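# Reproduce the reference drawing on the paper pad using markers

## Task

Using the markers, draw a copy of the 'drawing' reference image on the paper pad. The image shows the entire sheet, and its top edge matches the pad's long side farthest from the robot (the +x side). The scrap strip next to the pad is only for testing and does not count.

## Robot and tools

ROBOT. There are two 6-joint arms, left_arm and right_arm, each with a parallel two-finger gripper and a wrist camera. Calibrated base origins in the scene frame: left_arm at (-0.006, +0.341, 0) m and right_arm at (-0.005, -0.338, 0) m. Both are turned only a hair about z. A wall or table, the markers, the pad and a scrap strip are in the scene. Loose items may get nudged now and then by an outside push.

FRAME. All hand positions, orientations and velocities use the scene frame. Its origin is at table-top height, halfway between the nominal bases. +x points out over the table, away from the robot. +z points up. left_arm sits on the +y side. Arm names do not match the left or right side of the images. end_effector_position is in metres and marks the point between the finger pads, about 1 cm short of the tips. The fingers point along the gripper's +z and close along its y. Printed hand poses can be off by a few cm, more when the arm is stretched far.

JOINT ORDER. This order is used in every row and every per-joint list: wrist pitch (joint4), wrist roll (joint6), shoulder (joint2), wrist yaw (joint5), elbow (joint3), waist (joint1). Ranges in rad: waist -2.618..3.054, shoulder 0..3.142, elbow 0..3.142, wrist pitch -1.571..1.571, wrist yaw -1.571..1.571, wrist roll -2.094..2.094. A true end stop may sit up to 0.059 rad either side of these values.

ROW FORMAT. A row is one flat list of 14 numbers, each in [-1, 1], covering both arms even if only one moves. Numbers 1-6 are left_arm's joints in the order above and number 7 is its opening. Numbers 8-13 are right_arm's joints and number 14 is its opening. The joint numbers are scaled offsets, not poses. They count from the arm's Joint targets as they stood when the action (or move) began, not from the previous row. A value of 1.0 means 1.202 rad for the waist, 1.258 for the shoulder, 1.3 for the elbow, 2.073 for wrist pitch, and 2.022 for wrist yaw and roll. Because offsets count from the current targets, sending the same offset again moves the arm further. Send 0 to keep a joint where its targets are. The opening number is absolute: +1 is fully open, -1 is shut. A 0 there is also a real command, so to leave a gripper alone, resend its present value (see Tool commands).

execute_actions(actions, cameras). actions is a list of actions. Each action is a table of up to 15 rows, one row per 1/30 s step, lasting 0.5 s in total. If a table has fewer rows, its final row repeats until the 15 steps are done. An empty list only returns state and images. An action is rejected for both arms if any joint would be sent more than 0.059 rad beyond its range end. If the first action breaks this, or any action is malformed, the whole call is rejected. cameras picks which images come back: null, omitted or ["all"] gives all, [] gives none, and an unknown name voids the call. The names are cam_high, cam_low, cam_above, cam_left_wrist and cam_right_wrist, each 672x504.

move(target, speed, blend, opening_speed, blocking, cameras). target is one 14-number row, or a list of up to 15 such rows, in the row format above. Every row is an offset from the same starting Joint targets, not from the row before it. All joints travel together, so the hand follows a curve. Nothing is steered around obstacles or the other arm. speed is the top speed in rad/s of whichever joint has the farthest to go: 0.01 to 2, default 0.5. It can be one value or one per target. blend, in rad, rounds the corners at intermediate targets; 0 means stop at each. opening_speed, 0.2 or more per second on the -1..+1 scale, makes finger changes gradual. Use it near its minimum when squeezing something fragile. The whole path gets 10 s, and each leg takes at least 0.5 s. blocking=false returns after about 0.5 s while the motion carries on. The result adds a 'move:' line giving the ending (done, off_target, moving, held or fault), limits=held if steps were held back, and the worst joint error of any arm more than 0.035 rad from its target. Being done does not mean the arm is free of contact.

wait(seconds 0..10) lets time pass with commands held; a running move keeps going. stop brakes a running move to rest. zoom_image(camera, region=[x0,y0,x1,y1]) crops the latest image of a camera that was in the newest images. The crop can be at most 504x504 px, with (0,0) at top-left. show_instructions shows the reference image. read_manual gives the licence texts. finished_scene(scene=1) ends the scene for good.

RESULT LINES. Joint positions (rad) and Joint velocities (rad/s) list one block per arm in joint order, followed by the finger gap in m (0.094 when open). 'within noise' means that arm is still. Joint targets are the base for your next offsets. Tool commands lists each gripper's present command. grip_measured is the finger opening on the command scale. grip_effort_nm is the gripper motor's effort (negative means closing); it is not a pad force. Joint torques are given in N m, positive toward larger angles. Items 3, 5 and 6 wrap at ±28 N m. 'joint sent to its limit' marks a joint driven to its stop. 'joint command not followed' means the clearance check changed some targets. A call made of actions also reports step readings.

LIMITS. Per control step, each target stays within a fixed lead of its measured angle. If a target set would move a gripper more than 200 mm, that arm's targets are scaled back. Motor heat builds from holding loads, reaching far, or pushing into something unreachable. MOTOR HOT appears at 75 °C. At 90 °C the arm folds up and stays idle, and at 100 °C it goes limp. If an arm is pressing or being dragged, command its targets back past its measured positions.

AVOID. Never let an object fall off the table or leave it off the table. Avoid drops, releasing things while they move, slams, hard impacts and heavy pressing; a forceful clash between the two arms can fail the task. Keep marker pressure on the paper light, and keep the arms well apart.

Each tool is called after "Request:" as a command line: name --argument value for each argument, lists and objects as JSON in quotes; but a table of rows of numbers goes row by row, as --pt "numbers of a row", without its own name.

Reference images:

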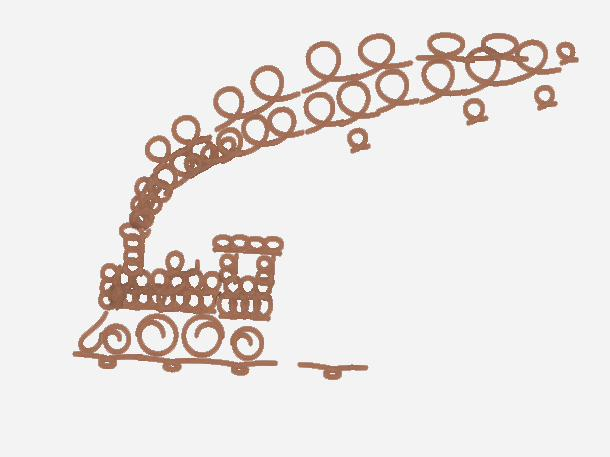

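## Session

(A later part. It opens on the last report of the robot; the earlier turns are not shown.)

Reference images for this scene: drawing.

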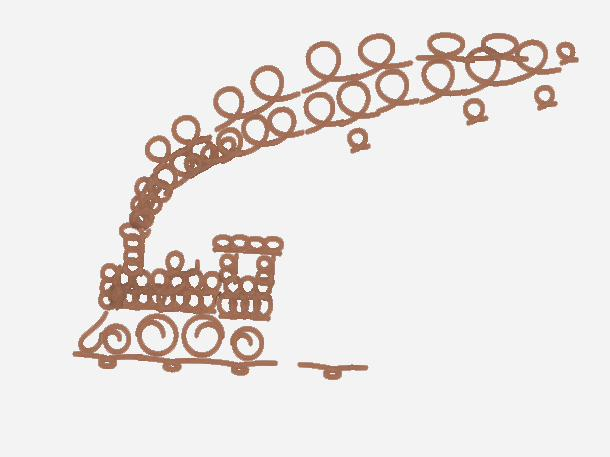

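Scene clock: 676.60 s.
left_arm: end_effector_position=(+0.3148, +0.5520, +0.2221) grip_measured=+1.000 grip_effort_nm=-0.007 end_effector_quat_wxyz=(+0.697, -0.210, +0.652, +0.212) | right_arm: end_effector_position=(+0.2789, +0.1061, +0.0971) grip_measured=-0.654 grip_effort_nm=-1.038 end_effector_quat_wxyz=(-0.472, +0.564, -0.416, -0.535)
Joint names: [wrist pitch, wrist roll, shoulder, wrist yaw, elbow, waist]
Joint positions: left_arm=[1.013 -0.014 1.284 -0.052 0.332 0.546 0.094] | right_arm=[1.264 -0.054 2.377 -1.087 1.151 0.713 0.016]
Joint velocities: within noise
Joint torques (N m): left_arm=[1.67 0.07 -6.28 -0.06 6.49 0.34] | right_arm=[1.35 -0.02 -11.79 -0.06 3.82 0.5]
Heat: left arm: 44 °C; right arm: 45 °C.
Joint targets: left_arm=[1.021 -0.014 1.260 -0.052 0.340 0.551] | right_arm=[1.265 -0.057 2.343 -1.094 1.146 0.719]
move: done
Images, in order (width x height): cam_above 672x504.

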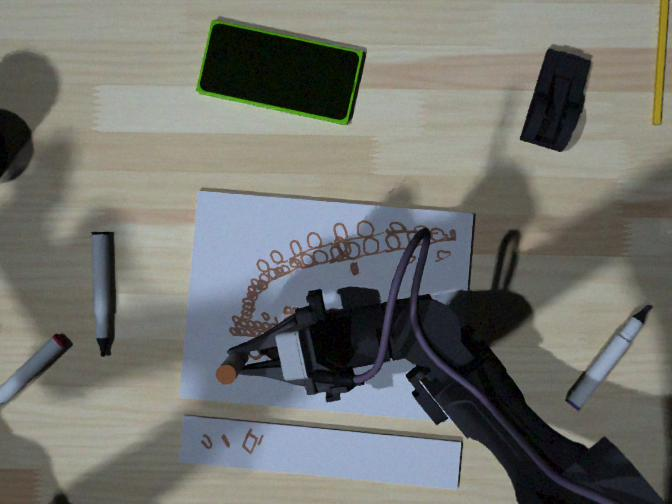

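Request:
move --pt "0 0 0 0 0 0 1 0 0 0 0.05148 0 0.05601 -0.8" --pt "0 0 0 0 0 0 1 0 0 0.04531 0.04159 0 0.03105 -0.8" --pt "0 0 0 0 0 0 1 0 0 0.069 0.04159 0 0.03105 -0.8" --speed '[0.3,0.12,0.06]' --blend '[0,0,0]' --cameras '[]'

Request:
move --pt "0 0 0 0 0 0 1 0 0 0 -0.01576 0 -0.01645 -0.8" --pt "0 0 0 0 0 0 1 0 0 0 -0.02109 0 -0.02503 -0.8" --pt "0 0 0 0 0 0 1 0 0 0 -0.01021 0 -0.02503 -0.8" --pt "0 0 0 0 0 0 1 0 0 0 -0.00308 0 -0.02926 -0.8" --pt "0 0 0 0 0 0 1 0 0 0 -0.00308 0 -0.01096 -0.8" --pt "0 0 0 0 0 0 1 0 0 0 0.01293 0 -0.00772 -0.8" --pt "0 0 0 0 0 0 1 0 0 0 0.03838 0 0.00439 -0.8" --pt "0 0 0 0 0 0 1 0 0 0 0.05118 0 0.01419 -0.8" --pt "0 0 0 0 0 0 1 0 0 0 0.0565 0 0.02276 -0.8" --pt "0 0 0 0 0 0 1 0 0 0 0.04562 0 0.02276 -0.8" --pt "0 0 0 0 0 0 1 0 0 0 0.03849 0 0.027 -0.8" --pt "0 0 0 0 0 0 1 0 0 0 0.03849 0 0.00869 -0.8" --speed '[0.12,0.1,0.06,0.12,0.06,0.12,0.12,0.12,0.1,0.06,0.12,0.06]' --blend '[0.003,0.003,0.003,0.003,0.003,0.003,0.003,0.003,0.003,0.003,0.003,0]' --cameras '[]'

Request:
move --pt "0 0 0 0 0 0 1 0 0 0 -0.01601 0 -0.00324 -0.8" --pt "0 0 0 0 0 0 1 0 0 0 -0.04146 0 -0.01535 -0.8" --pt "0 0 0 0 0 0 1 0 0 0 -0.0511 0 -0.0233 -0.8" --pt "0 0 0 0 0 0 1 0 0 0 -0.05522 0 -0.03017 -0.8" --pt "0 0 0 0 0 0 1 0 0 0 -0.04434 0 -0.03017 -0.8" --pt "0 0 0 0 0 0 1 0 0 0 -0.0385 0 -0.03388 -0.8" --pt "0 0 0 0 0 0 1 0 0 0 -0.0385 0 -0.01557 -0.8" --pt "0 0 0 0 0 0 1 0 0 0 -0.02455 0 -0.01248 -0.8" --pt "0 0 0 0 0 0 1 0 0 0 -0.0109 0 -0.00595 -0.8" --pt "0 0 0 0 0 0 1 0 0 0 -0.00174 0 0.00097 -0.8" --pt "0 0 0 0 0 0 1 0 0 0 0.00057 0 0.00486 -0.8" --pt "0 0 0 0 0 0 1 0 0 0 -0.01031 0 0.00486 -0.8" --pt "0 0 0 0 0 0 1 0 0 0 -0.01284 0 0.00676 -0.8" --pt "0 0 0 0 0 0 1 0 0 -0.07 -0.01284 0 0.00676 -0.8" --speed '[0.12,0.12,0.12,0.1,0.06,0.12,0.06,0.12,0.12,0.12,0.1,0.06,0.12,0.25]' --blend '[0.003,0.003,0.003,0.003,0.003,0.003,0.003,0.003,0.003,0.003,0.003,0.003,0,0]' --cameras '[]'

Request:
move --pt "0 0 0 0 0 0 1 0 0 0 0.03113 0 -0.03151 -0.8" --pt "0 0 0 0 0 0 1 0 0 0.04634 0.04102 0 -0.00655 -0.8" --pt "0 0 0 0 0 0 1 0 0 0.069 0.04102 0 -0.00655 -0.8" --pt "0 0 0 0 0 0 1 0 0 0.069 0.05046 0 0.0111 -0.8" --pt "0 0 0 0 0 0 1 0 0 0.069 0.06321 0 0.02587 -0.8" --pt "0 0 0 0 0 0 1 0 0 0.069 0.06727 0 0.03524 -0.8" --pt "0 0 0 0 0 0 1 0 0 0.069 0.05787 0 0.02276 -0.8" --pt "0 0 0 0 0 0 1 0 0 0.069 0.04784 0 0.02255 -0.8" --pt "0 0 0 0 0 0 1 0 0 0.069 0.03037 0 0.01344 -0.8" --pt "0 0 0 0 0 0 1 0 0 0.069 0.02077 0 0.00319 -0.8" --pt "0 0 0 0 0 0 1 0 0 0.069 0.01889 0 -0.00483 -0.8" --pt "0 0 0 0 0 0 1 0 0 0 0.01889 0 -0.00483 -0.8" --speed '[0.3,0.12,0.06,0.12,0.12,0.12,0.08,0.12,0.12,0.12,0.12,0.25]' --blend '[0,0,0,0.003,0.003,0.003,0.003,0.003,0.003,0.003,0,0]' --cameras '[]'

Request:
move --pt "0 0 0 0 0 0 1 0 0 0 0.05055 0 0.06686 -0.8" --pt "0 0 0 0 0 0 1 0 0 0.04634 0.04066 0 0.04191 -0.8" --pt "0 0 0 0 0 0 1 0 0 0.069 0.04066 0 0.04191 -0.8" --pt "0 0 0 0 0 0 1 0 0 0.07003 -0.02701 0 -0.00032 -0.8" --pt "0 0 0 0 0 0 1 0 0 0.07059 -0.08855 0 -0.0369 -0.8" --pt "0 0 0 0 0 0 1 0 0 0.07099 -0.14591 0 -0.07125 -0.8" --pt "0 0 0 0 0 0 1 0 0 0.07178 -0.20097 0 -0.10498 -0.8" --pt "0 0 0 0 0 0 1 0 0 0.07258 -0.25228 0 -0.13619 -0.8" --pt "0 0 0 0 0 0 1 0 0 0.07377 -0.30197 0 -0.16657 -0.8" --pt "0 0 0 0 0 0 1 0 0 -0.03 -0.30197 0 -0.16657 -0.8" --pt "0 0 0 0 0 0 1 0 0 -0.03 -0.30197 0 -0.34881 -0.8" --speed '[0.3,0.12,0.06,0.15,0.15,0.15,0.15,0.15,0.15,0.25,0.5]' --blend '[0,0,0,0.003,0.003,0.003,0.003,0.003,0,0.02,0]' --cameras '["cam_above"]'

Request:
zoom_image --camera "cam_above" --region '[215, 310, 335, 400]'

Scene clock: 681.70 s.
left_arm: end_effector_position=(+0.3148, +0.5520, +0.2221) grip_measured=+1.000 grip_effort_nm=-0.007 end_effector_quat_wxyz=(+0.697, -0.210, +0.652, +0.212) | right_arm: end_effector_position=(+0.2696, +0.1213, +0.0773) grip_measured=-0.654 grip_effort_nm=-1.038 end_effector_quat_wxyz=(-0.466, +0.556, -0.437, -0.532)
Joint names: [wrist pitch, wrist roll, shoulder, wrist yaw, elbow, waist]
Joint positions: left_arm=[1.013 -0.014 1.284 -0.052 0.332 0.546 0.094] | right_arm=[1.265 -0.054 2.418 -1.011 1.151 0.761 0.016]
Joint velocities: within noise
Joint torques (N m): left_arm=[1.63 0.04 -6.3 -0.05 6.27 0.42] | right_arm=[1.38 -0.02 -8.39 0 3.69 -0.38]
Heat: left arm: 44 °C; right arm: 45 °C.
Joint targets: left_arm=[1.021 -0.014 1.260 -0.052 0.340 0.551] | right_arm=[1.265 -0.057 2.430 -1.010 1.146 0.756]
move: done
No camera images: "cameras" was empty.

Scene clock: 685.07 s.
left_arm: end_effector_position=(+0.3148, +0.5520, +0.2221) grip_measured=+1.000 grip_effort_nm=-0.002 end_effector_quat_wxyz=(+0.697, -0.210, +0.652, +0.212) | right_arm: end_effector_position=(+0.2797, +0.1271, +0.0775) grip_measured=-0.654 grip_effort_nm=-1.033 end_effector_quat_wxyz=(-0.487, +0.539, -0.458, -0.513)
Joint names: [wrist pitch, wrist roll, shoulder, wrist yaw, elbow, waist]
Joint positions: left_arm=[1.013 -0.014 1.284 -0.052 0.332 0.546 0.094] | right_arm=[1.266 -0.054 2.418 -0.92 1.151 0.773 0.016]
Joint velocities: left_arm=[-0.066 -0.168 -0.007 -0.007 0.007 -0.007 0] | right_arm=[within noise]
Joint torques (N m): left_arm=[1.66 0.07 -6.13 -0.06 6.31 0.36] | right_arm=[1.42 -0.03 -8.43 -0.12 3.75 -0.54]
Heat: left arm: 44 °C; right arm: 45 °C.
Joint targets: left_arm=[1.021 -0.014 1.260 -0.052 0.340 0.551] | right_arm=[1.265 -0.057 2.430 -0.932 1.146 0.767]
move: done
No camera images: "cameras" was empty.

Scene clock: 688.73 s.
left_arm: end_effector_position=(+0.3148, +0.5520, +0.2221) grip_measured=+1.000 grip_effort_nm=-0.007 end_effector_quat_wxyz=(+0.697, -0.210, +0.652, +0.212) | right_arm: end_effector_position=(+0.2774, +0.1261, +0.0979) grip_measured=-0.654 grip_effort_nm=-1.033 end_effector_quat_wxyz=(-0.493, +0.545, -0.438, -0.517)
Joint names: [wrist pitch, wrist roll, shoulder, wrist yaw, elbow, waist]
Joint positions: left_arm=[1.013 -0.014 1.284 -0.052 0.332 0.546 0.094] | right_arm=[1.262 -0.054 2.376 -0.951 1.151 0.769 0.016]
Joint velocities: within noise
Joint torques (N m): left_arm=[1.68 0.07 -6.26 -0.04 6.37 0.57] | right_arm=[1.43 -0.03 -11.73 -0.07 3.81 0.51]
Heat: left arm: 44 °C; right arm: 45 °C.
Joint targets: left_arm=[1.021 -0.014 1.260 -0.052 0.340 0.551] | right_arm=[1.265 -0.057 2.342 -0.958 1.146 0.775]
move: done; blend cut to 0.0023 rad at target 10, 0.0023 rad at target 11, 0.0026 rad at target 12
No camera images: "cameras" was empty.

Scene clock: 692.23 s.
left_arm: end_effector_position=(+0.3148, +0.5520, +0.2221) grip_measured=+1.000 grip_effort_nm=-0.007 end_effector_quat_wxyz=(+0.697, -0.210, +0.652, +0.212) | right_arm: end_effector_position=(+0.2810, +0.1287, +0.0977) grip_measured=-0.654 grip_effort_nm=-1.038 end_effector_quat_wxyz=(-0.501, +0.538, -0.447, -0.510)
Joint names: [wrist pitch, wrist roll, shoulder, wrist yaw, elbow, waist]
Joint positions: left_arm=[1.013 -0.014 1.284 -0.052 0.332 0.546 0.094] | right_arm=[1.261 -0.054 2.376 -0.913 1.151 0.775 0.016]
Joint velocities: within noise
Joint torques (N m): left_arm=[1.68 0.02 -6.13 -0.02 6.32 0.35] | right_arm=[1.46 -0.03 -11.81 -0.06 4.01 -0.51]
Heat: left arm: 44 °C; right arm: 45 °C.
Joint targets: left_arm=[1.021 -0.014 1.260 -0.052 0.340 0.551] | right_arm=[1.265 -0.057 2.342 -0.920 1.146 0.769]
move: done
No camera images: "cameras" was empty.

Scene clock: 699.97 s.
left_arm: end_effector_position=(+0.3148, +0.5520, +0.2221) grip_measured=+1.000 grip_effort_nm=-0.007 end_effector_quat_wxyz=(+0.697, -0.210, +0.652, +0.212) | right_arm: end_effector_position=(+0.3427, -0.0302, +0.1118) grip_measured=-0.654 grip_effort_nm=-1.033 end_effector_quat_wxyz=(-0.462, +0.592, -0.384, -0.537)
Joint names: [wrist pitch, wrist roll, shoulder, wrist yaw, elbow, waist]
Joint positions: left_arm=[1.013 -0.014 1.284 -0.052 0.332 0.546 0.094] | right_arm=[1.262 -0.054 2.333 -1.526 1.151 0.346 0.016]
Joint velocities: within noise
Joint torques (N m): left_arm=[1.65 0.06 -6.34 -0.07 6.35 0.34] | right_arm=[1.12 -0.03 -11.1 -0.01 3.74 0.32]
Heat: left arm: 44 °C; right arm: 45 °C.
Joint targets: left_arm=[1.021 -0.014 1.260 -0.052 0.340 0.551] | right_arm=[1.265 -0.057 2.304 -1.531 1.146 0.350]
move: done
Images, in order (width x height): cam_above 672x504.

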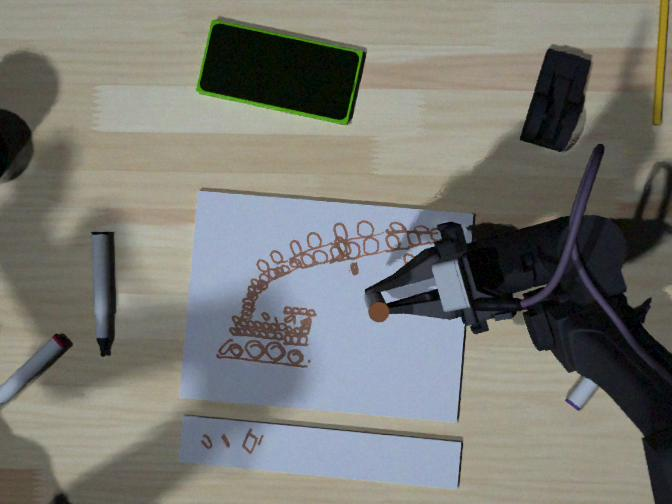

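Scaled by 4.200 from the camera's 672x504 image, which has a finer 960x720 frame.

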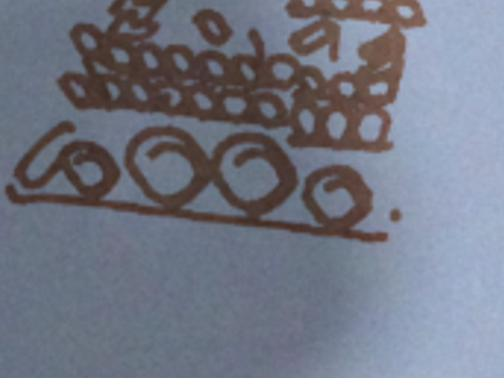

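Request:
move --pt "0 0 0 0 0 0 1 0 0 0 0 0 0.208 -0.8" --pt "0 0 0 0 0 0 1 0 0 0 0.27304 0 0.37909 -0.8" --pt "0 0 0 0 0 0 1 0 0 0.07639 0.26068 0 0.35163 -0.8" --speed '[0.5,0.5,0.12]' --blend '[0.05,0,0]' --cameras '[]'

Request:
move --pt "0 0 0 0 0 0 1 0 0 0.02377 0 0 0 -0.8" --pt "0 0 0 0 0 0 1 0 0 0.02377 -0.0132 0 -0.01426 -0.8" --pt "0 0 0 0 0 0 1 0 0 0.02377 -0.00376 0 -0.01823 -0.8" --pt "0 0 0 0 0 0 1 0 0 0.02377 -0.00376 0 0.00008 -0.8" --pt "0 0 0 0 0 0 1 0 0 0.02377 0.00446 0 0.00207 -0.8" --pt "0 0 0 0 0 0 1 0 0 0.02377 0.0175 0 0.00885 -0.8" --pt "0 0 0 0 0 0 1 0 0 0.02377 0.02773 0 0.01645 -0.8" --pt "0 0 0 0 0 0 1 0 0 0.02377 0.01829 0 0.02042 -0.8" --pt "0 0 0 0 0 0 1 0 0 0.02377 0.01829 0 0.00212 -0.8" --pt "0 0 0 0 0 0 1 0 0 0.02377 0.01008 0 0.00013 -0.8" --pt "0 0 0 0 0 0 1 0 0 0.02377 -0.00297 0 -0.00666 -0.8" --pt "0 0 0 0 0 0 1 0 0 0.02377 -0.00878 0 -0.01057 -0.8" --pt "0 0 0 0 0 0 1 0 0 -0.04531 -0.00878 0 -0.01057 -0.8" --pt "0 0 0 0 0 0 1 0 0 -0.04531 -0.10254 0 -0.0405 -0.8" --pt "0 0 0 0 0 0 1 0 0 0 -0.1149 0 -0.06796 -0.8" --speed '[0.06,0.08,0.1,0.06,0.1,0.12,0.08,0.1,0.06,0.1,0.12,0.1,0.25,0.4,0.12]' --blend '[0,0.003,0.003,0.003,0.003,0.003,0.003,0.003,0.003,0.003,0.003,0,0,0,0]' --cameras '[]'

Request:
move --pt "0 0 0 0 0 0 1 0 0 0.02464 0 0 0 -0.8" --pt "0 0 0 0 0 0 1 0 0 0.02464 -0.01134 0 -0.01331 -0.8" --pt "0 0 0 0 0 0 1 0 0 0.02464 -0.00147 0 -0.01725 -0.8" --pt "0 0 0 0 0 0 1 0 0 0.02464 -0.00147 0 0.00105 -0.8" --pt "0 0 0 0 0 0 1 0 0 0.02464 0.00548 0 0.00214 -0.8" --pt "0 0 0 0 0 0 1 0 0 0.02464 0.01632 0 0.00761 -0.8" --pt "0 0 0 0 0 0 1 0 0 0.02464 0.02469 0 0.01427 -0.8" --pt "0 0 0 0 0 0 1 0 0 0.02464 0.01482 0 0.01821 -0.8" --pt "0 0 0 0 0 0 1 0 0 0.02464 0.01482 0 -0.0001 -0.8" --pt "0 0 0 0 0 0 1 0 0 0.02464 0.00787 0 -0.00118 -0.8" --pt "0 0 0 0 0 0 1 0 0 0.02464 -0.00297 0 -0.00665 -0.8" --pt "0 0 0 0 0 0 1 0 0 0.02464 -0.00775 0 -0.01001 -0.8" --pt "0 0 0 0 0 0 1 0 0 -0.04531 -0.00775 0 -0.01001 -0.8" --pt "0 0 0 0 0 0 1 0 0 -0.04531 -0.0918 0 -0.03291 -0.8" --pt "0 0 0 0 0 0 1 0 0 0 -0.10417 0 -0.06037 -0.8" --speed '[0.06,0.08,0.1,0.06,0.1,0.12,0.08,0.1,0.06,0.1,0.12,0.1,0.25,0.4,0.12]' --blend '[0,0.003,0.003,0.003,0.003,0.003,0.003,0.003,0.003,0.003,0.003,0,0,0,0]' --cameras '[]'

Request:
move --pt "0 0 0 0 0 0 1 0 0 0.02607 0 0 0 -0.8" --pt "0 0 0 0 0 0 1 0 0 0.02607 -0.0102 0 -0.01277 -0.8" --pt "0 0 0 0 0 0 1 0 0 0.02607 0 0 -0.01678 -0.8" --pt "0 0 0 0 0 0 1 0 0 0.02607 0 0 0.00152 -0.8" --pt "0 0 0 0 0 0 1 0 0 0.02607 0.00626 0 0.00195 -0.8" --pt "0 0 0 0 0 0 1 0 0 0.02607 0.01579 0 0.00657 -0.8" --pt "0 0 0 0 0 0 1 0 0 0.02607 0.02302 0 0.01269 -0.8" --pt "0 0 0 0 0 0 1 0 0 0.02607 0.01283 0 0.0167 -0.8" --pt "0 0 0 0 0 0 1 0 0 0.02607 0.01283 0 -0.0016 -0.8" --pt "0 0 0 0 0 0 1 0 0 0.02607 0.00657 0 -0.00203 -0.8" --pt "0 0 0 0 0 0 1 0 0 0.02607 -0.00296 0 -0.00665 -0.8" --pt "0 0 0 0 0 0 1 0 0 0.02607 -0.00712 0 -0.00968 -0.8" --pt "0 0 0 0 0 0 1 0 0 -0.07949 -0.00712 0 -0.00968 -0.8" --pt "0 0 0 0 0 0 1 0 0 -0.07949 -0.04136 0 -0.2233 -0.8" --speed '[0.06,0.08,0.1,0.06,0.1,0.12,0.08,0.1,0.06,0.1,0.12,0.1,0.25,0.4]' --blend '[0,0.003,0.003,0.003,0.003,0.003,0.003,0.003,0.003,0.003,0.003,0,0,0]' --cameras '["cam_above"]'

Scene clock: 709.07 s.
left_arm: end_effector_position=(+0.3148, +0.5520, +0.2221) grip_measured=+1.000 grip_effort_nm=-0.002 end_effector_quat_wxyz=(+0.697, -0.210, +0.652, +0.212) | right_arm: end_effector_position=(+0.2639, +0.1271, +0.0884) grip_measured=-0.654 grip_effort_nm=-1.038 end_effector_quat_wxyz=(-0.471, +0.558, -0.428, -0.532)
Joint names: [wrist pitch, wrist roll, shoulder, wrist yaw, elbow, waist]
Joint positions: left_arm=[1.013 -0.014 1.284 -0.052 0.332 0.546 0.094] | right_arm=[1.262 -0.054 2.394 -0.999 1.151 0.779 0.016]
Joint velocities: within noise
Joint torques (N m): left_arm=[1.68 0.08 -6.2 -0.03 6.41 0.28] | right_arm=[1.41 -0.03 -8.85 -0.04 3.79 -0.55]
Heat: left arm: 44 °C; right arm: 45 °C.
Joint targets: left_arm=[1.021 -0.014 1.260 -0.052 0.340 0.551] | right_arm=[1.265 -0.057 2.400 -1.004 1.146 0.773]
move: done
No camera images: "cameras" was empty.

Scene clock: 714.13 s.
left_arm: end_effector_position=(+0.3148, +0.5520, +0.2221) grip_measured=+1.000 grip_effort_nm=-0.007 end_effector_quat_wxyz=(+0.697, -0.210, +0.652, +0.212) | right_arm: end_effector_position=(+0.2622, +0.0941, +0.0878) grip_measured=-0.654 grip_effort_nm=-1.033 end_effector_quat_wxyz=(-0.431, +0.589, -0.387, -0.563)
Joint names: [wrist pitch, wrist roll, shoulder, wrist yaw, elbow, waist]
Joint positions: left_arm=[1.013 -0.014 1.284 -0.052 0.332 0.546 0.094] | right_arm=[1.262 -0.054 2.394 -1.228 1.151 0.695 0.016]
Joint velocities: within noise
Joint torques (N m): left_arm=[1.63 0.02 -6.34 -0.03 6.28 0.36] | right_arm=[1.31 -0.02 -8.72 -0.08 3.67 -0.38]
Heat: left arm: 44 °C; right arm: 44 °C.
Joint targets: left_arm=[1.021 -0.014 1.260 -0.052 0.340 0.551] | right_arm=[1.265 -0.057 2.400 -1.236 1.146 0.691]
move: done
No camera images: "cameras" was empty.

Scene clock: 718.90 s.
left_arm: end_effector_position=(+0.3148, +0.5520, +0.2221) grip_measured=+1.000 grip_effort_nm=-0.007 end_effector_quat_wxyz=(+0.697, -0.210, +0.652, +0.212) | right_arm: end_effector_position=(+0.2580, +0.0600, +0.0872) grip_measured=-0.654 grip_effort_nm=-1.033 end_effector_quat_wxyz=(-0.391, +0.616, -0.346, -0.590)
Joint names: [wrist pitch, wrist roll, shoulder, wrist yaw, elbow, waist]
Joint positions: left_arm=[1.013 -0.014 1.284 -0.052 0.332 0.546 0.094] | right_arm=[1.262 -0.054 2.394 -1.438 1.151 0.622 0.016]
Joint velocities: within noise
Joint torques (N m): left_arm=[1.67 0.02 -6.13 -0.02 6.48 0.29] | right_arm=[1.18 -0.02 -8.62 -0.07 3.54 -0.35]
Heat: left arm: 44 °C; right arm: 44 °C.
Joint targets: left_arm=[1.021 -0.014 1.260 -0.052 0.340 0.551] | right_arm=[1.265 -0.057 2.400 -1.446 1.146 0.618]
move: done
No camera images: "cameras" was empty.

Scene clock: 723.53 s.
left_arm: end_effector_position=(+0.3148, +0.5520, +0.2221) grip_measured=+1.000 grip_effort_nm=-0.002 end_effector_quat_wxyz=(+0.697, -0.210, +0.652, +0.212) | right_arm: end_effector_position=(+0.3434, -0.0304, +0.1136) grip_measured=-0.654 grip_effort_nm=-1.033 end_effector_quat_wxyz=(-0.464, +0.592, -0.384, -0.535)
Joint names: [wrist pitch, wrist roll, shoulder, wrist yaw, elbow, waist]
Joint positions: left_arm=[1.013 -0.014 1.284 -0.052 0.332 0.546 0.094] | right_arm=[1.263 -0.054 2.329 -1.524 1.151 0.345 0.016]
Joint velocities: within noise
Joint torques (N m): left_arm=[1.64 0.05 -6.52 -0.03 6.38 0.32] | right_arm=[1.11 -0.02 -11.06 -0.02 3.78 0.4]
Heat: left arm: 44 °C; right arm: 45 °C.
Joint targets: left_arm=[1.021 -0.014 1.260 -0.052 0.340 0.551] | right_arm=[1.265 -0.057 2.300 -1.530 1.146 0.350]
move: done
Images, in order (width x height): cam_above 672x504.

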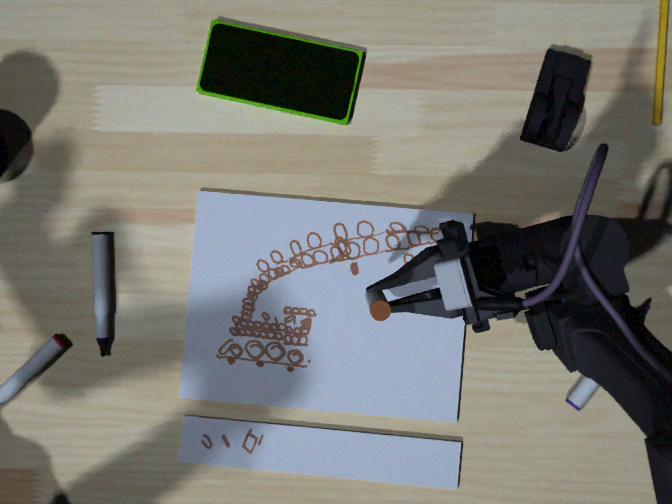

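Request:
zoom_image --camera "cam_above" --region '[212, 320, 332, 410]'

Scaled by 4.200 from the camera's 672x504 image, which has a finer 960x720 frame.

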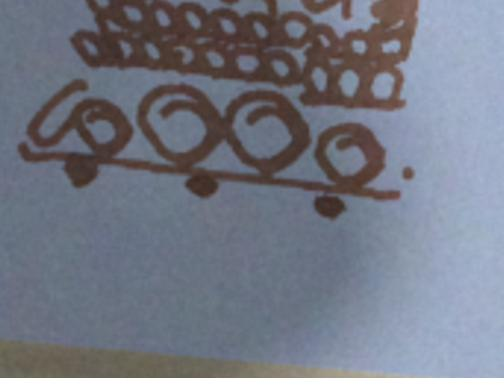

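Request:
move --pt "0 0 0 0 0 0 1 0.05596 0 -0.05723 0 -0.14446 0 -0.8" --pt "0 0 0 0 0 0 1 0.05596 0 -0.05723 0.04713 -0.14446 0.17139 -0.8" --pt "0 0 0 0 0 0 1 0.05596 0 0.02385 0.03477 -0.14446 0.14403 -0.8" --speed '[0.3,0.4,0.12]' --blend '[0,0,0]' --cameras '["cam_right_wrist","cam_low"]'

Scene clock: 729.57 s.
left_arm: end_effector_position=(+0.3148, +0.5520, +0.2221) grip_measured=+1.000 grip_effort_nm=-0.002 end_effector_quat_wxyz=(+0.697, -0.210, +0.652, +0.212) | right_arm: end_effector_position=(+0.2581, +0.0140, +0.0850) grip_measured=-0.654 grip_effort_nm=-1.038 end_effector_quat_wxyz=(-0.410, +0.600, -0.374, -0.576)
Joint names: [wrist pitch, wrist roll, shoulder, wrist yaw, elbow, waist]
Joint positions: left_arm=[1.013 -0.014 1.284 -0.052 0.332 0.546 0.094] | right_arm=[1.365 -0.054 2.324 -1.453 0.966 0.529 0.016]
Joint velocities: within noise
Joint torques (N m): left_arm=[1.61 0.05 -6.26 -0.02 6.37 0.34] | right_arm=[1.3 -0.02 -7.75 -0.07 2.73 -0.43]
Heat: left arm: 44 °C; right arm: 46 °C.
Joint targets: left_arm=[1.021 -0.014 1.260 -0.052 0.340 0.551] | right_arm=[1.381 -0.057 2.330 -1.460 0.958 0.523]
move: done
Images, in order (width x height): cam_low 672x504, cam_right_wrist 672x504.

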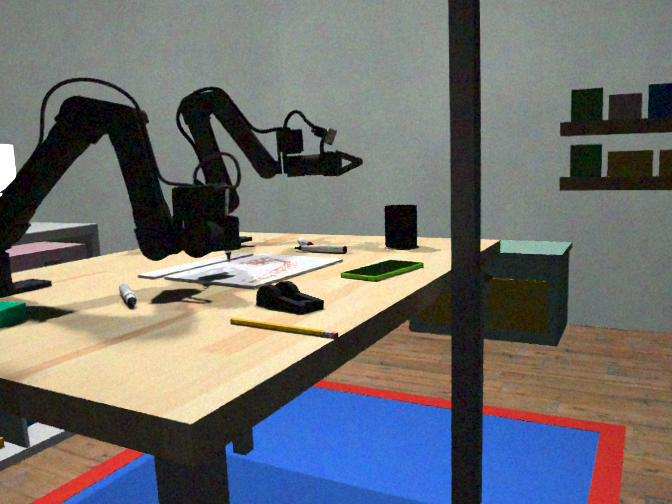

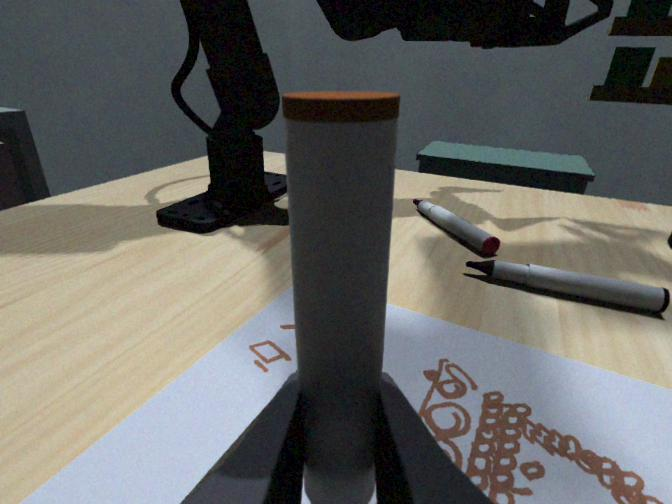

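Request:
move --pt "0 0 0 0 0 0 1 0 0 0.02742 0 0 0 -0.8" --pt "0 0 0 0 0 0 1 0 0 -0.05564 0 0 0 -0.8" --pt "0 0 0 0 0 0 1 0 0 -0.08108 -0.03477 0 -0.14402 -0.8" --speed '[0.03,0.25,0.4]' --blend '[0,0,0]' --cameras '["cam_above"]'

Request:
zoom_image --camera "cam_above" --region '[282, 330, 382, 405]'

Scene clock: 732.93 s.
left_arm: end_effector_position=(+0.3148, +0.5520, +0.2221) grip_measured=+1.000 grip_effort_nm=-0.007 end_effector_quat_wxyz=(+0.697, -0.210, +0.652, +0.212) | right_arm: end_effector_position=(+0.3077, -0.0433, +0.1083) grip_measured=-0.654 grip_effort_nm=-1.028 end_effector_quat_wxyz=(-0.462, +0.590, -0.387, -0.537)
Joint names: [wrist pitch, wrist roll, shoulder, wrist yaw, elbow, waist]
Joint positions: left_arm=[1.013 -0.014 1.284 -0.052 0.332 0.546 0.094] | right_arm=[1.372 -0.054 2.262 -1.523 0.966 0.343 0.016]
Joint velocities: within noise
Joint torques (N m): left_arm=[1.68 0.01 -6.3 -0.06 6.2 0.42] | right_arm=[1.18 -0.02 -10.67 -0.01 3.02 0.55]
Heat: left arm: 44 °C; right arm: 46 °C.
Joint targets: left_arm=[1.021 -0.014 1.260 -0.052 0.340 0.551] | right_arm=[1.381 -0.057 2.228 -1.530 0.958 0.350]
move: done
Images, in order (width x height): cam_above 672x504.

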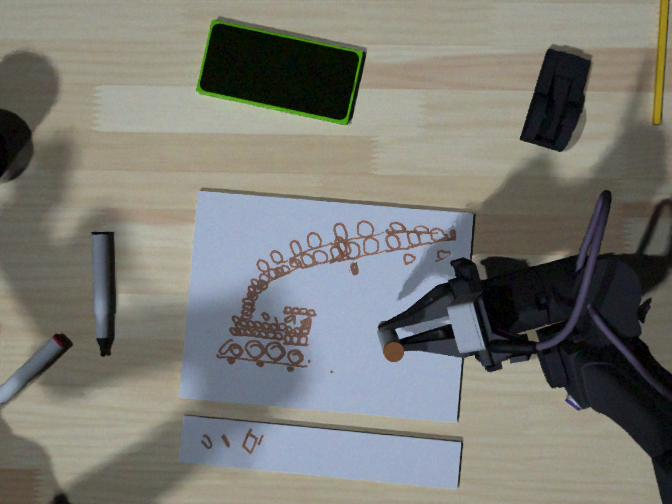

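Scaled by 5.040 from the camera's 672x504 image, which has a finer 960x720 frame.

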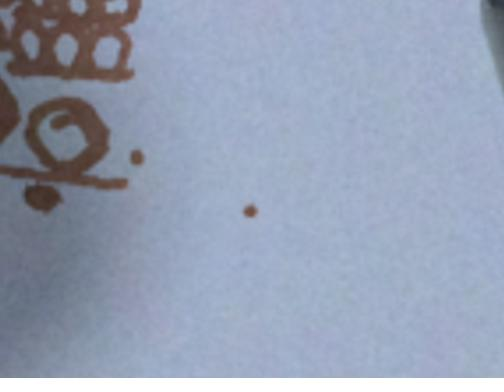

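Request:
move --pt "0 0 0 0 0 0 1 0 0 0.02544 0.09069 0 0.19716 -0.8" --pt "0 0 0 0 0 0 1 0 0 0.08506 0.07833 0 0.1697 -0.8" --pt "0 0 0 0 0 0 1 0 0 0.10874 0.07833 0 0.1697 -0.8" --pt "0 0 0 0 0 0 1 0 0 0.1093 0.02867 0 0.13247 -0.8" --pt "0 0 0 0 0 0 1 0 0 0.11089 -0.01623 0 0.10024 -0.8" --pt "0 0 0 0 0 0 1 0 0 0.04928 -0.01623 0 0.10024 -0.8" --pt "0 0 0 0 0 0 1 0 0 0.04928 0.03321 0 0.16925 -0.8" --pt "0 0 0 0 0 0 1 0 0 0.08506 0.02085 0 0.1418 -0.8" --speed '[0.4,0.12,0.06,0.12,0.12,0.25,0.3,0.12]' --blend '[0,0,0,0.01,0,0,0,0]' --cameras '[]'

Request:
move --pt "0 0 0 0 0 0 1 0 0 0.02424 0 0 0 -0.8" --pt "0 0 0 0 0 0 1 0 0 0.02424 -0.00988 0 -0.01352 -0.8" --pt "0 0 0 0 0 0 1 0 0 0.02424 0.00069 0 -0.01778 -0.8" --pt "0 0 0 0 0 0 1 0 0 0.02424 0.00069 0 0.00053 -0.8" --pt "0 0 0 0 0 0 1 0 0 0.02424 0.00717 0 0.00135 -0.8" --pt "0 0 0 0 0 0 1 0 0 0.02424 0.01665 0 0.00678 -0.8" --pt "0 0 0 0 0 0 1 0 0 0.02424 0.02356 0 0.01364 -0.8" --pt "0 0 0 0 0 0 1 0 0 0.02424 0.01298 0 0.0179 -0.8" --pt "0 0 0 0 0 0 1 0 0 0.02424 0.01298 0 -0.0004 -0.8" --pt "0 0 0 0 0 0 1 0 0 0.02424 0.0065 0 -0.00123 -0.8" --pt "0 0 0 0 0 0 1 0 0 0.02424 -0.00297 0 -0.00666 -0.8" --pt "0 0 0 0 0 0 1 0 0 0.02424 -0.00699 0 -0.01009 -0.8" --pt "0 0 0 0 0 0 1 0 0 -0.08506 -0.00699 0 -0.01009 -0.8" --pt "0 0 0 0 0 0 1 0 0 -0.08506 -0.02085 0 -0.1418 -0.8" --speed '[0.06,0.08,0.1,0.06,0.1,0.12,0.08,0.1,0.06,0.1,0.12,0.1,0.25,0.4]' --blend '[0,0.003,0.003,0.003,0.003,0.003,0.003,0.003,0.003,0.003,0.003,0,0,0]' --cameras '["cam_above"]'

Request:
zoom_image --camera "cam_above" --region '[272, 330, 372, 405]'

Scene clock: 741.07 s.
left_arm: end_effector_position=(+0.3148, +0.5520, +0.2221) grip_measured=+1.000 grip_effort_nm=-0.012 end_effector_quat_wxyz=(+0.697, -0.210, +0.652, +0.212) | right_arm: end_effector_position=(+0.2547, +0.0102, +0.0848) grip_measured=-0.654 grip_effort_nm=-1.033 end_effector_quat_wxyz=(-0.405, +0.606, -0.363, -0.580)
Joint names: [wrist pitch, wrist roll, shoulder, wrist yaw, elbow, waist]
Joint positions: left_arm=[1.013 -0.014 1.284 -0.052 0.332 0.546 0.094] | right_arm=[1.377 -0.054 2.327 -1.485 0.966 0.523 0.016]
Joint velocities: within noise
Joint torques (N m): left_arm=[1.66 0.07 -6.22 -0.04 6.32 0.31] | right_arm=[1.17 -0.03 -7.61 -0.02 2.7 -0.29]
Heat: left arm: 44 °C; right arm: 46 °C.
Joint targets: left_arm=[1.021 -0.014 1.260 -0.052 0.340 0.551] | right_arm=[1.381 -0.057 2.335 -1.488 0.958 0.520]
move: done
No camera images: "cameras" was empty.

Scene clock: 745.50 s.
left_arm: end_effector_position=(+0.3148, +0.5520, +0.2221) grip_measured=+1.000 grip_effort_nm=-0.007 end_effector_quat_wxyz=(+0.697, -0.210, +0.652, +0.212) | right_arm: end_effector_position=(+0.3075, -0.0432, +0.1111) grip_measured=-0.654 grip_effort_nm=-1.038 end_effector_quat_wxyz=(-0.465, +0.593, -0.383, -0.535)
Joint names: [wrist pitch, wrist roll, shoulder, wrist yaw, elbow, waist]
Joint positions: left_arm=[1.013 -0.014 1.284 -0.052 0.332 0.546 0.094] | right_arm=[1.378 -0.054 2.256 -1.524 0.966 0.344 0.016]
Joint velocities: within noise
Joint torques (N m): left_arm=[1.65 0.01 -6.16 -0.02 6.42 0.29] | right_arm=[1.11 -0.02 -10.15 -0.01 3.03 0.5]
Heat: left arm: 44 °C; right arm: 46 °C.
Joint targets: left_arm=[1.021 -0.014 1.260 -0.052 0.340 0.551] | right_arm=[1.381 -0.056 2.228 -1.530 0.958 0.350]
move: done
Images, in order (width x height): cam_above 672x504.

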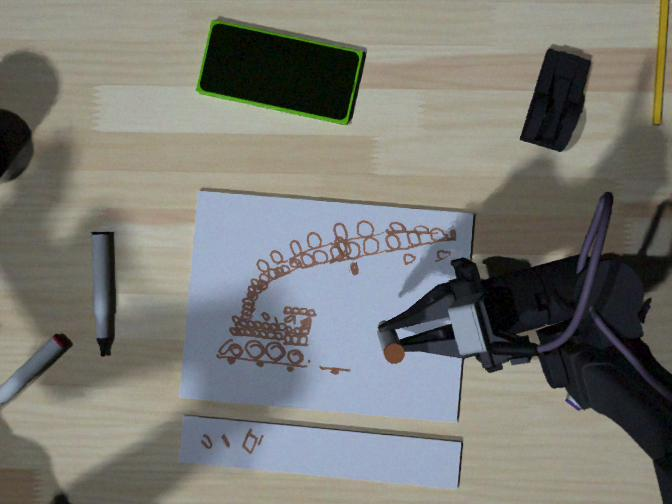

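Scaled by 5.040 from the camera's 672x504 image, which has a finer 960x720 frame.

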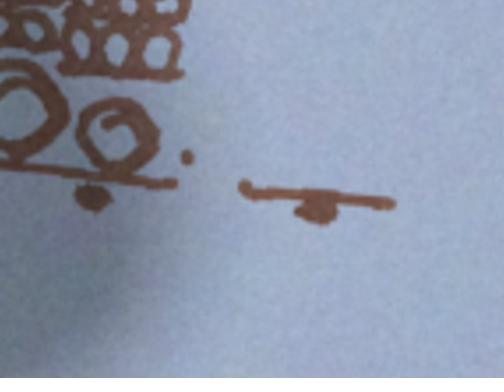

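Request:
zoom_image --camera "cam_above" --region '[180, 180, 480, 405]'

Request:
zoom_image --camera "cam_above" --region '[360, 205, 480, 295]'

Request:
zoom_image --camera "cam_above" --region '[240, 205, 360, 295]'

Request:
zoom_image --camera "cam_above" --region '[210, 285, 330, 375]'

Request:
show_instructions

Scaled by 1.680 from the camera's 672x504 image, which has a finer 960x720 frame.

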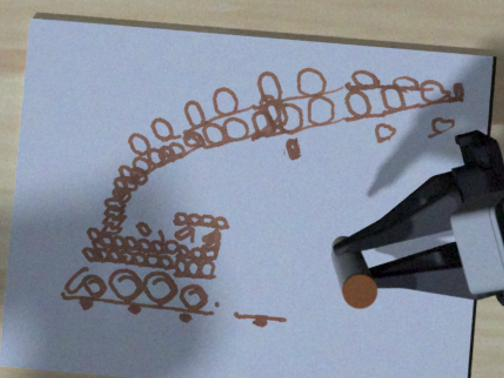

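Scaled by 4.200 from the camera's 672x504 image, which has a finer 960x720 frame.

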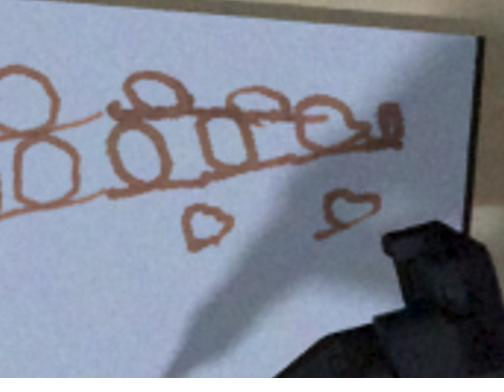

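Scaled by 4.200 from the camera's 672x504 image, which has a finer 960x720 frame.

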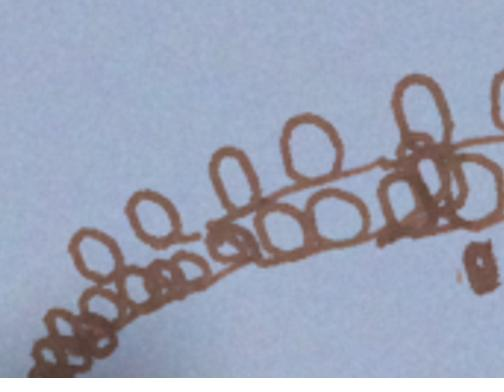

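Scaled by 4.200 from the camera's 672x504 image, which has a finer 960x720 frame.

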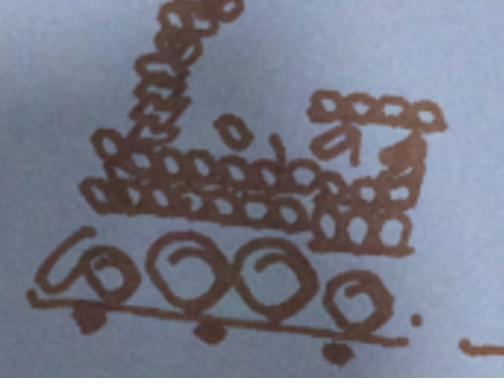

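Reference images for this scene: drawing.

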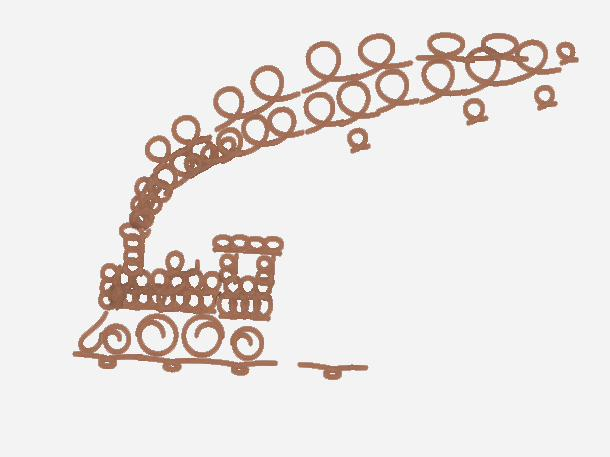

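Request:
zoom_image --camera "cam_above" --region '[385, 215, 465, 275]'

Request:
zoom_image --camera "cam_above" --region '[300, 215, 380, 275]'

Request:
zoom_image --camera "cam_above" --region '[230, 245, 310, 305]'

Scaled by 6.300 from the camera's 672x504 image, which has a finer 960x720 frame.

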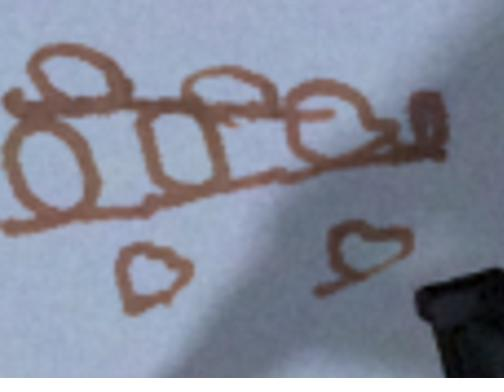

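Scaled by 6.300 from the camera's 672x504 image, which has a finer 960x720 frame.

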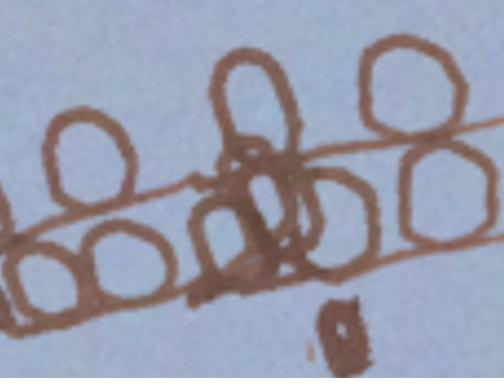

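Scaled by 6.300 from the camera's 672x504 image, which has a finer 960x720 frame.

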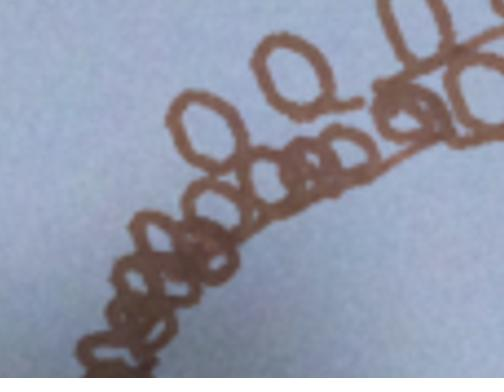

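Request:
move --pt "0 0 0 0 0 0 1 0 0 0 0.15399 0 -0.09703 -0.8" --pt "0 0 0 0 0 0 1 0 0 0.08108 0.14162 0 -0.12448 -0.8" --pt "0 0 0 0 0 0 1 0 0 0.10692 0.14162 0 -0.12448 -0.8" --pt "0 0 0 0 0 0 1 0 0 0 0.14162 0 -0.12448 -0.8" --pt "0 0 0 0 0 0 1 0 0 0 0 0 0 -0.8" --speed '[0.4,0.12,0.03,0.25,0.4]' --blend '[0,0,0,0,0]' --cameras '["cam_above"]'

Request:
zoom_image --camera "cam_above" --region '[385, 215, 465, 275]'

Scene clock: 754.97 s.
left_arm: end_effector_position=(+0.3148, +0.5520, +0.2221) grip_measured=+1.000 grip_effort_nm=-0.007 end_effector_quat_wxyz=(+0.697, -0.210, +0.652, +0.212) | right_arm: end_effector_position=(+0.3061, -0.0416, +0.1111) grip_measured=-0.654 grip_effort_nm=-1.033 end_effector_quat_wxyz=(-0.464, +0.593, -0.382, -0.536)
Joint names: [wrist pitch, wrist roll, shoulder, wrist yaw, elbow, waist]
Joint positions: left_arm=[1.013 -0.014 1.284 -0.052 0.332 0.546 0.094] | right_arm=[1.378 -0.054 2.256 -1.524 0.966 0.349 0.016]
Joint velocities: within noise
Joint torques (N m): left_arm=[1.65 0.02 -6.26 -0.03 6.38 0.4] | right_arm=[1.12 -0.03 -10.18 0.01 3.03 0.08]
Heat: left arm: 44 °C; right arm: 46 °C.
Joint targets: left_arm=[1.021 -0.014 1.260 -0.052 0.340 0.551] | right_arm=[1.381 -0.056 2.228 -1.530 0.958 0.350]
move: done
Images, in order (width x height): cam_above 672x504.

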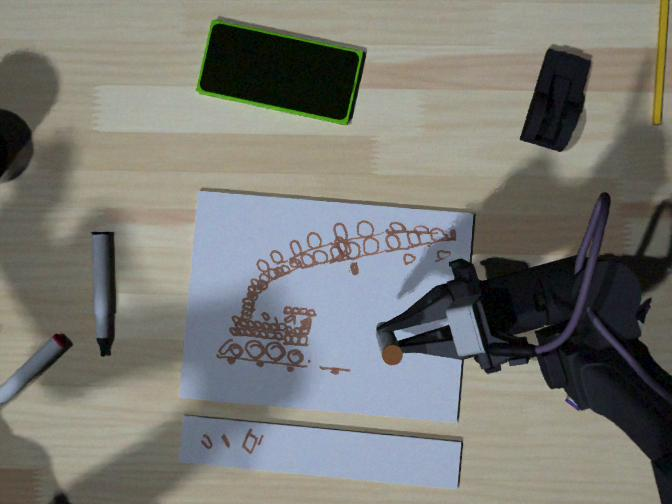

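Scaled by 6.300 from the camera's 672x504 image, which has a finer 960x720 frame.

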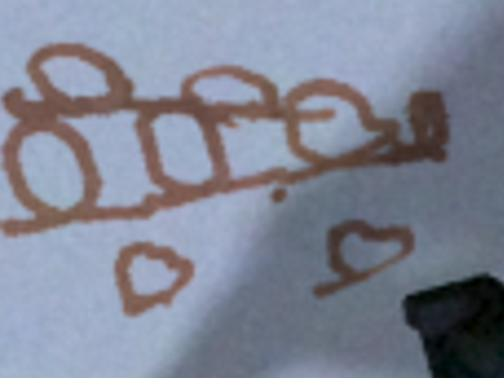

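Request:
move --pt "0 0 0 0 0 0 1 0 0 0 0.19293 0 -0.03171 -0.8" --pt "0 0 0 0 0 0 1 0 0 0.08108 0.18057 0 -0.05917 -0.8" --pt "0 0 0 0 0 0 1 0 0 0.10652 0.18057 0 -0.05917 -0.8" --pt "0 0 0 0 0 0 1 0 0 0.10707 0.15654 0 -0.09597 -0.8" --pt "0 0 0 0 0 0 1 0 0 0.10747 0.13851 0 -0.12506 -0.8" --pt "0 0 0 0 0 0 1 0 0 0.10771 0.12286 0 -0.15153 -0.8" --pt "0 0 0 0 0 0 1 0 0 0.10795 0.10883 0 -0.17661 -0.8" --pt "0 0 0 0 0 0 1 0 0 0 0.10883 0 -0.17661 -0.8" --pt "0 0 0 0 0 0 1 0 0 0 0 0 0 -0.8" --speed '[0.4,0.12,0.06,0.12,0.12,0.12,0.12,0.25,0.4]' --blend '[0,0,0,0.01,0.01,0.01,0,0,0]' --cameras '["cam_above"]'

Request:
zoom_image --camera "cam_above" --region '[385, 215, 465, 275]'

Scene clock: 762.63 s.
left_arm: end_effector_position=(+0.3148, +0.5520, +0.2221) grip_measured=+1.000 grip_effort_nm=-0.007 end_effector_quat_wxyz=(+0.697, -0.210, +0.652, +0.212) | right_arm: end_effector_position=(+0.3045, -0.0399, +0.1112) grip_measured=-0.654 grip_effort_nm=-1.033 end_effector_quat_wxyz=(-0.463, +0.595, -0.380, -0.537)
Joint names: [wrist pitch, wrist roll, shoulder, wrist yaw, elbow, waist]
Joint positions: left_arm=[1.013 -0.014 1.284 -0.052 0.332 0.546 0.094] | right_arm=[1.379 -0.054 2.256 -1.524 0.966 0.354 0.016]
Joint velocities: within noise
Joint torques (N m): left_arm=[1.64 0.05 -6.3 -0.05 6.22 0.35] | right_arm=[1.11 -0.02 -10.18 0 3.04 -0.36]
Heat: left arm: 44 °C; right arm: 46 °C.
Joint targets: left_arm=[1.021 -0.014 1.260 -0.052 0.340 0.551] | right_arm=[1.381 -0.056 2.228 -1.530 0.958 0.350]
move: done
Images, in order (width x height): cam_above 672x504.

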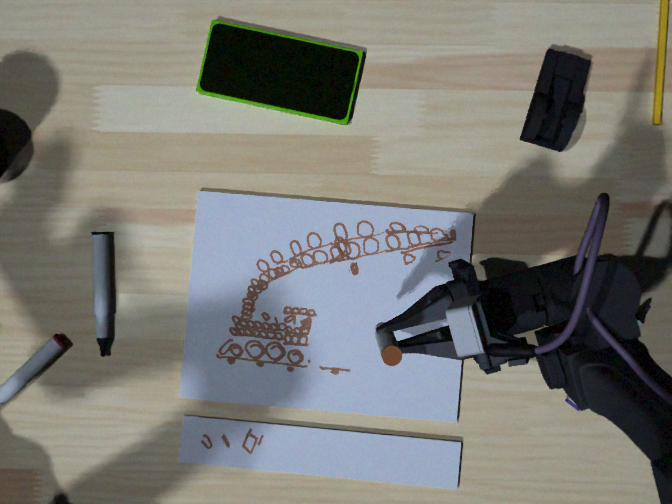

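Scaled by 6.300 from the camera's 672x504 image, which has a finer 960x720 frame.

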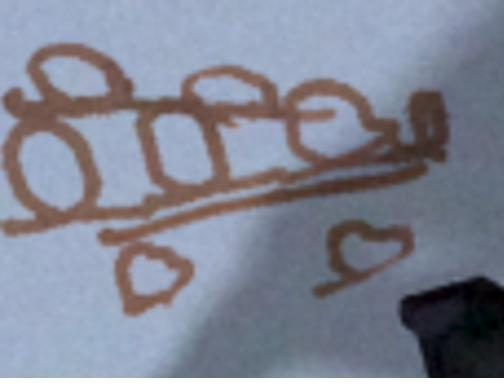

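Request:
zoom_image --camera "cam_above" --region '[262, 300, 322, 345]'

Request:
zoom_image --camera "cam_above" --region '[222, 295, 282, 340]'

Scaled by 8.400 from the camera's 672x504 image, which has a finer 960x720 frame.

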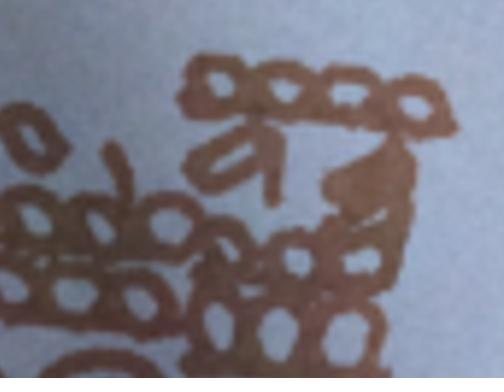

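Scaled by 8.400 from the camera's 672x504 image, which has a finer 960x720 frame.

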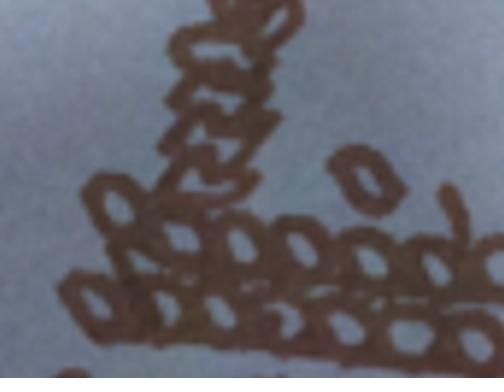

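Request:
move --target '[0,0,0,0,0,0,1,0,0,-0.11,0,0,0,-0.8]' --speed 0.3 --cameras '["cam_above"]'

Scene clock: 764.73 s.
left_arm: end_effector_position=(+0.3148, +0.5520, +0.2221) grip_measured=+1.000 grip_effort_nm=-0.007 end_effector_quat_wxyz=(+0.697, -0.210, +0.652, +0.212) | right_arm: end_effector_position=(+0.3015, -0.0410, +0.1624) grip_measured=-0.654 grip_effort_nm=-1.033 end_effector_quat_wxyz=(-0.499, +0.619, -0.335, -0.506)
Joint names: [wrist pitch, wrist roll, shoulder, wrist yaw, elbow, waist]
Joint positions: left_arm=[1.013 -0.014 1.284 -0.052 0.332 0.546 0.094] | right_arm=[1.379 -0.054 2.117 -1.528 0.966 0.354 0.016]
Joint velocities: within noise
Joint torques (N m): left_arm=[1.62 0.06 -6.22 -0.02 6.32 0.4] | right_arm=[1.05 -0.03 -9.7 0.1 3.56 -0.38]
Heat: left arm: 44 °C; right arm: 47 °C.
Joint targets: left_arm=[1.021 -0.014 1.260 -0.052 0.340 0.551] | right_arm=[1.381 -0.056 2.090 -1.530 0.958 0.350]
move: done
Images, in order (width x height): cam_above 672x504.

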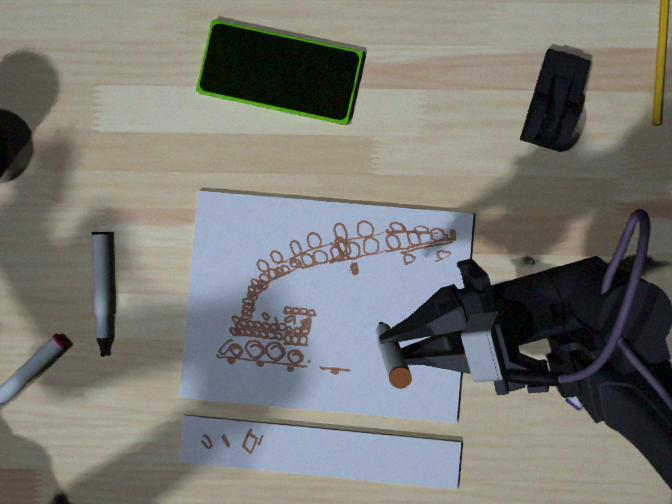

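Request:
finished_scene

The scene is finished.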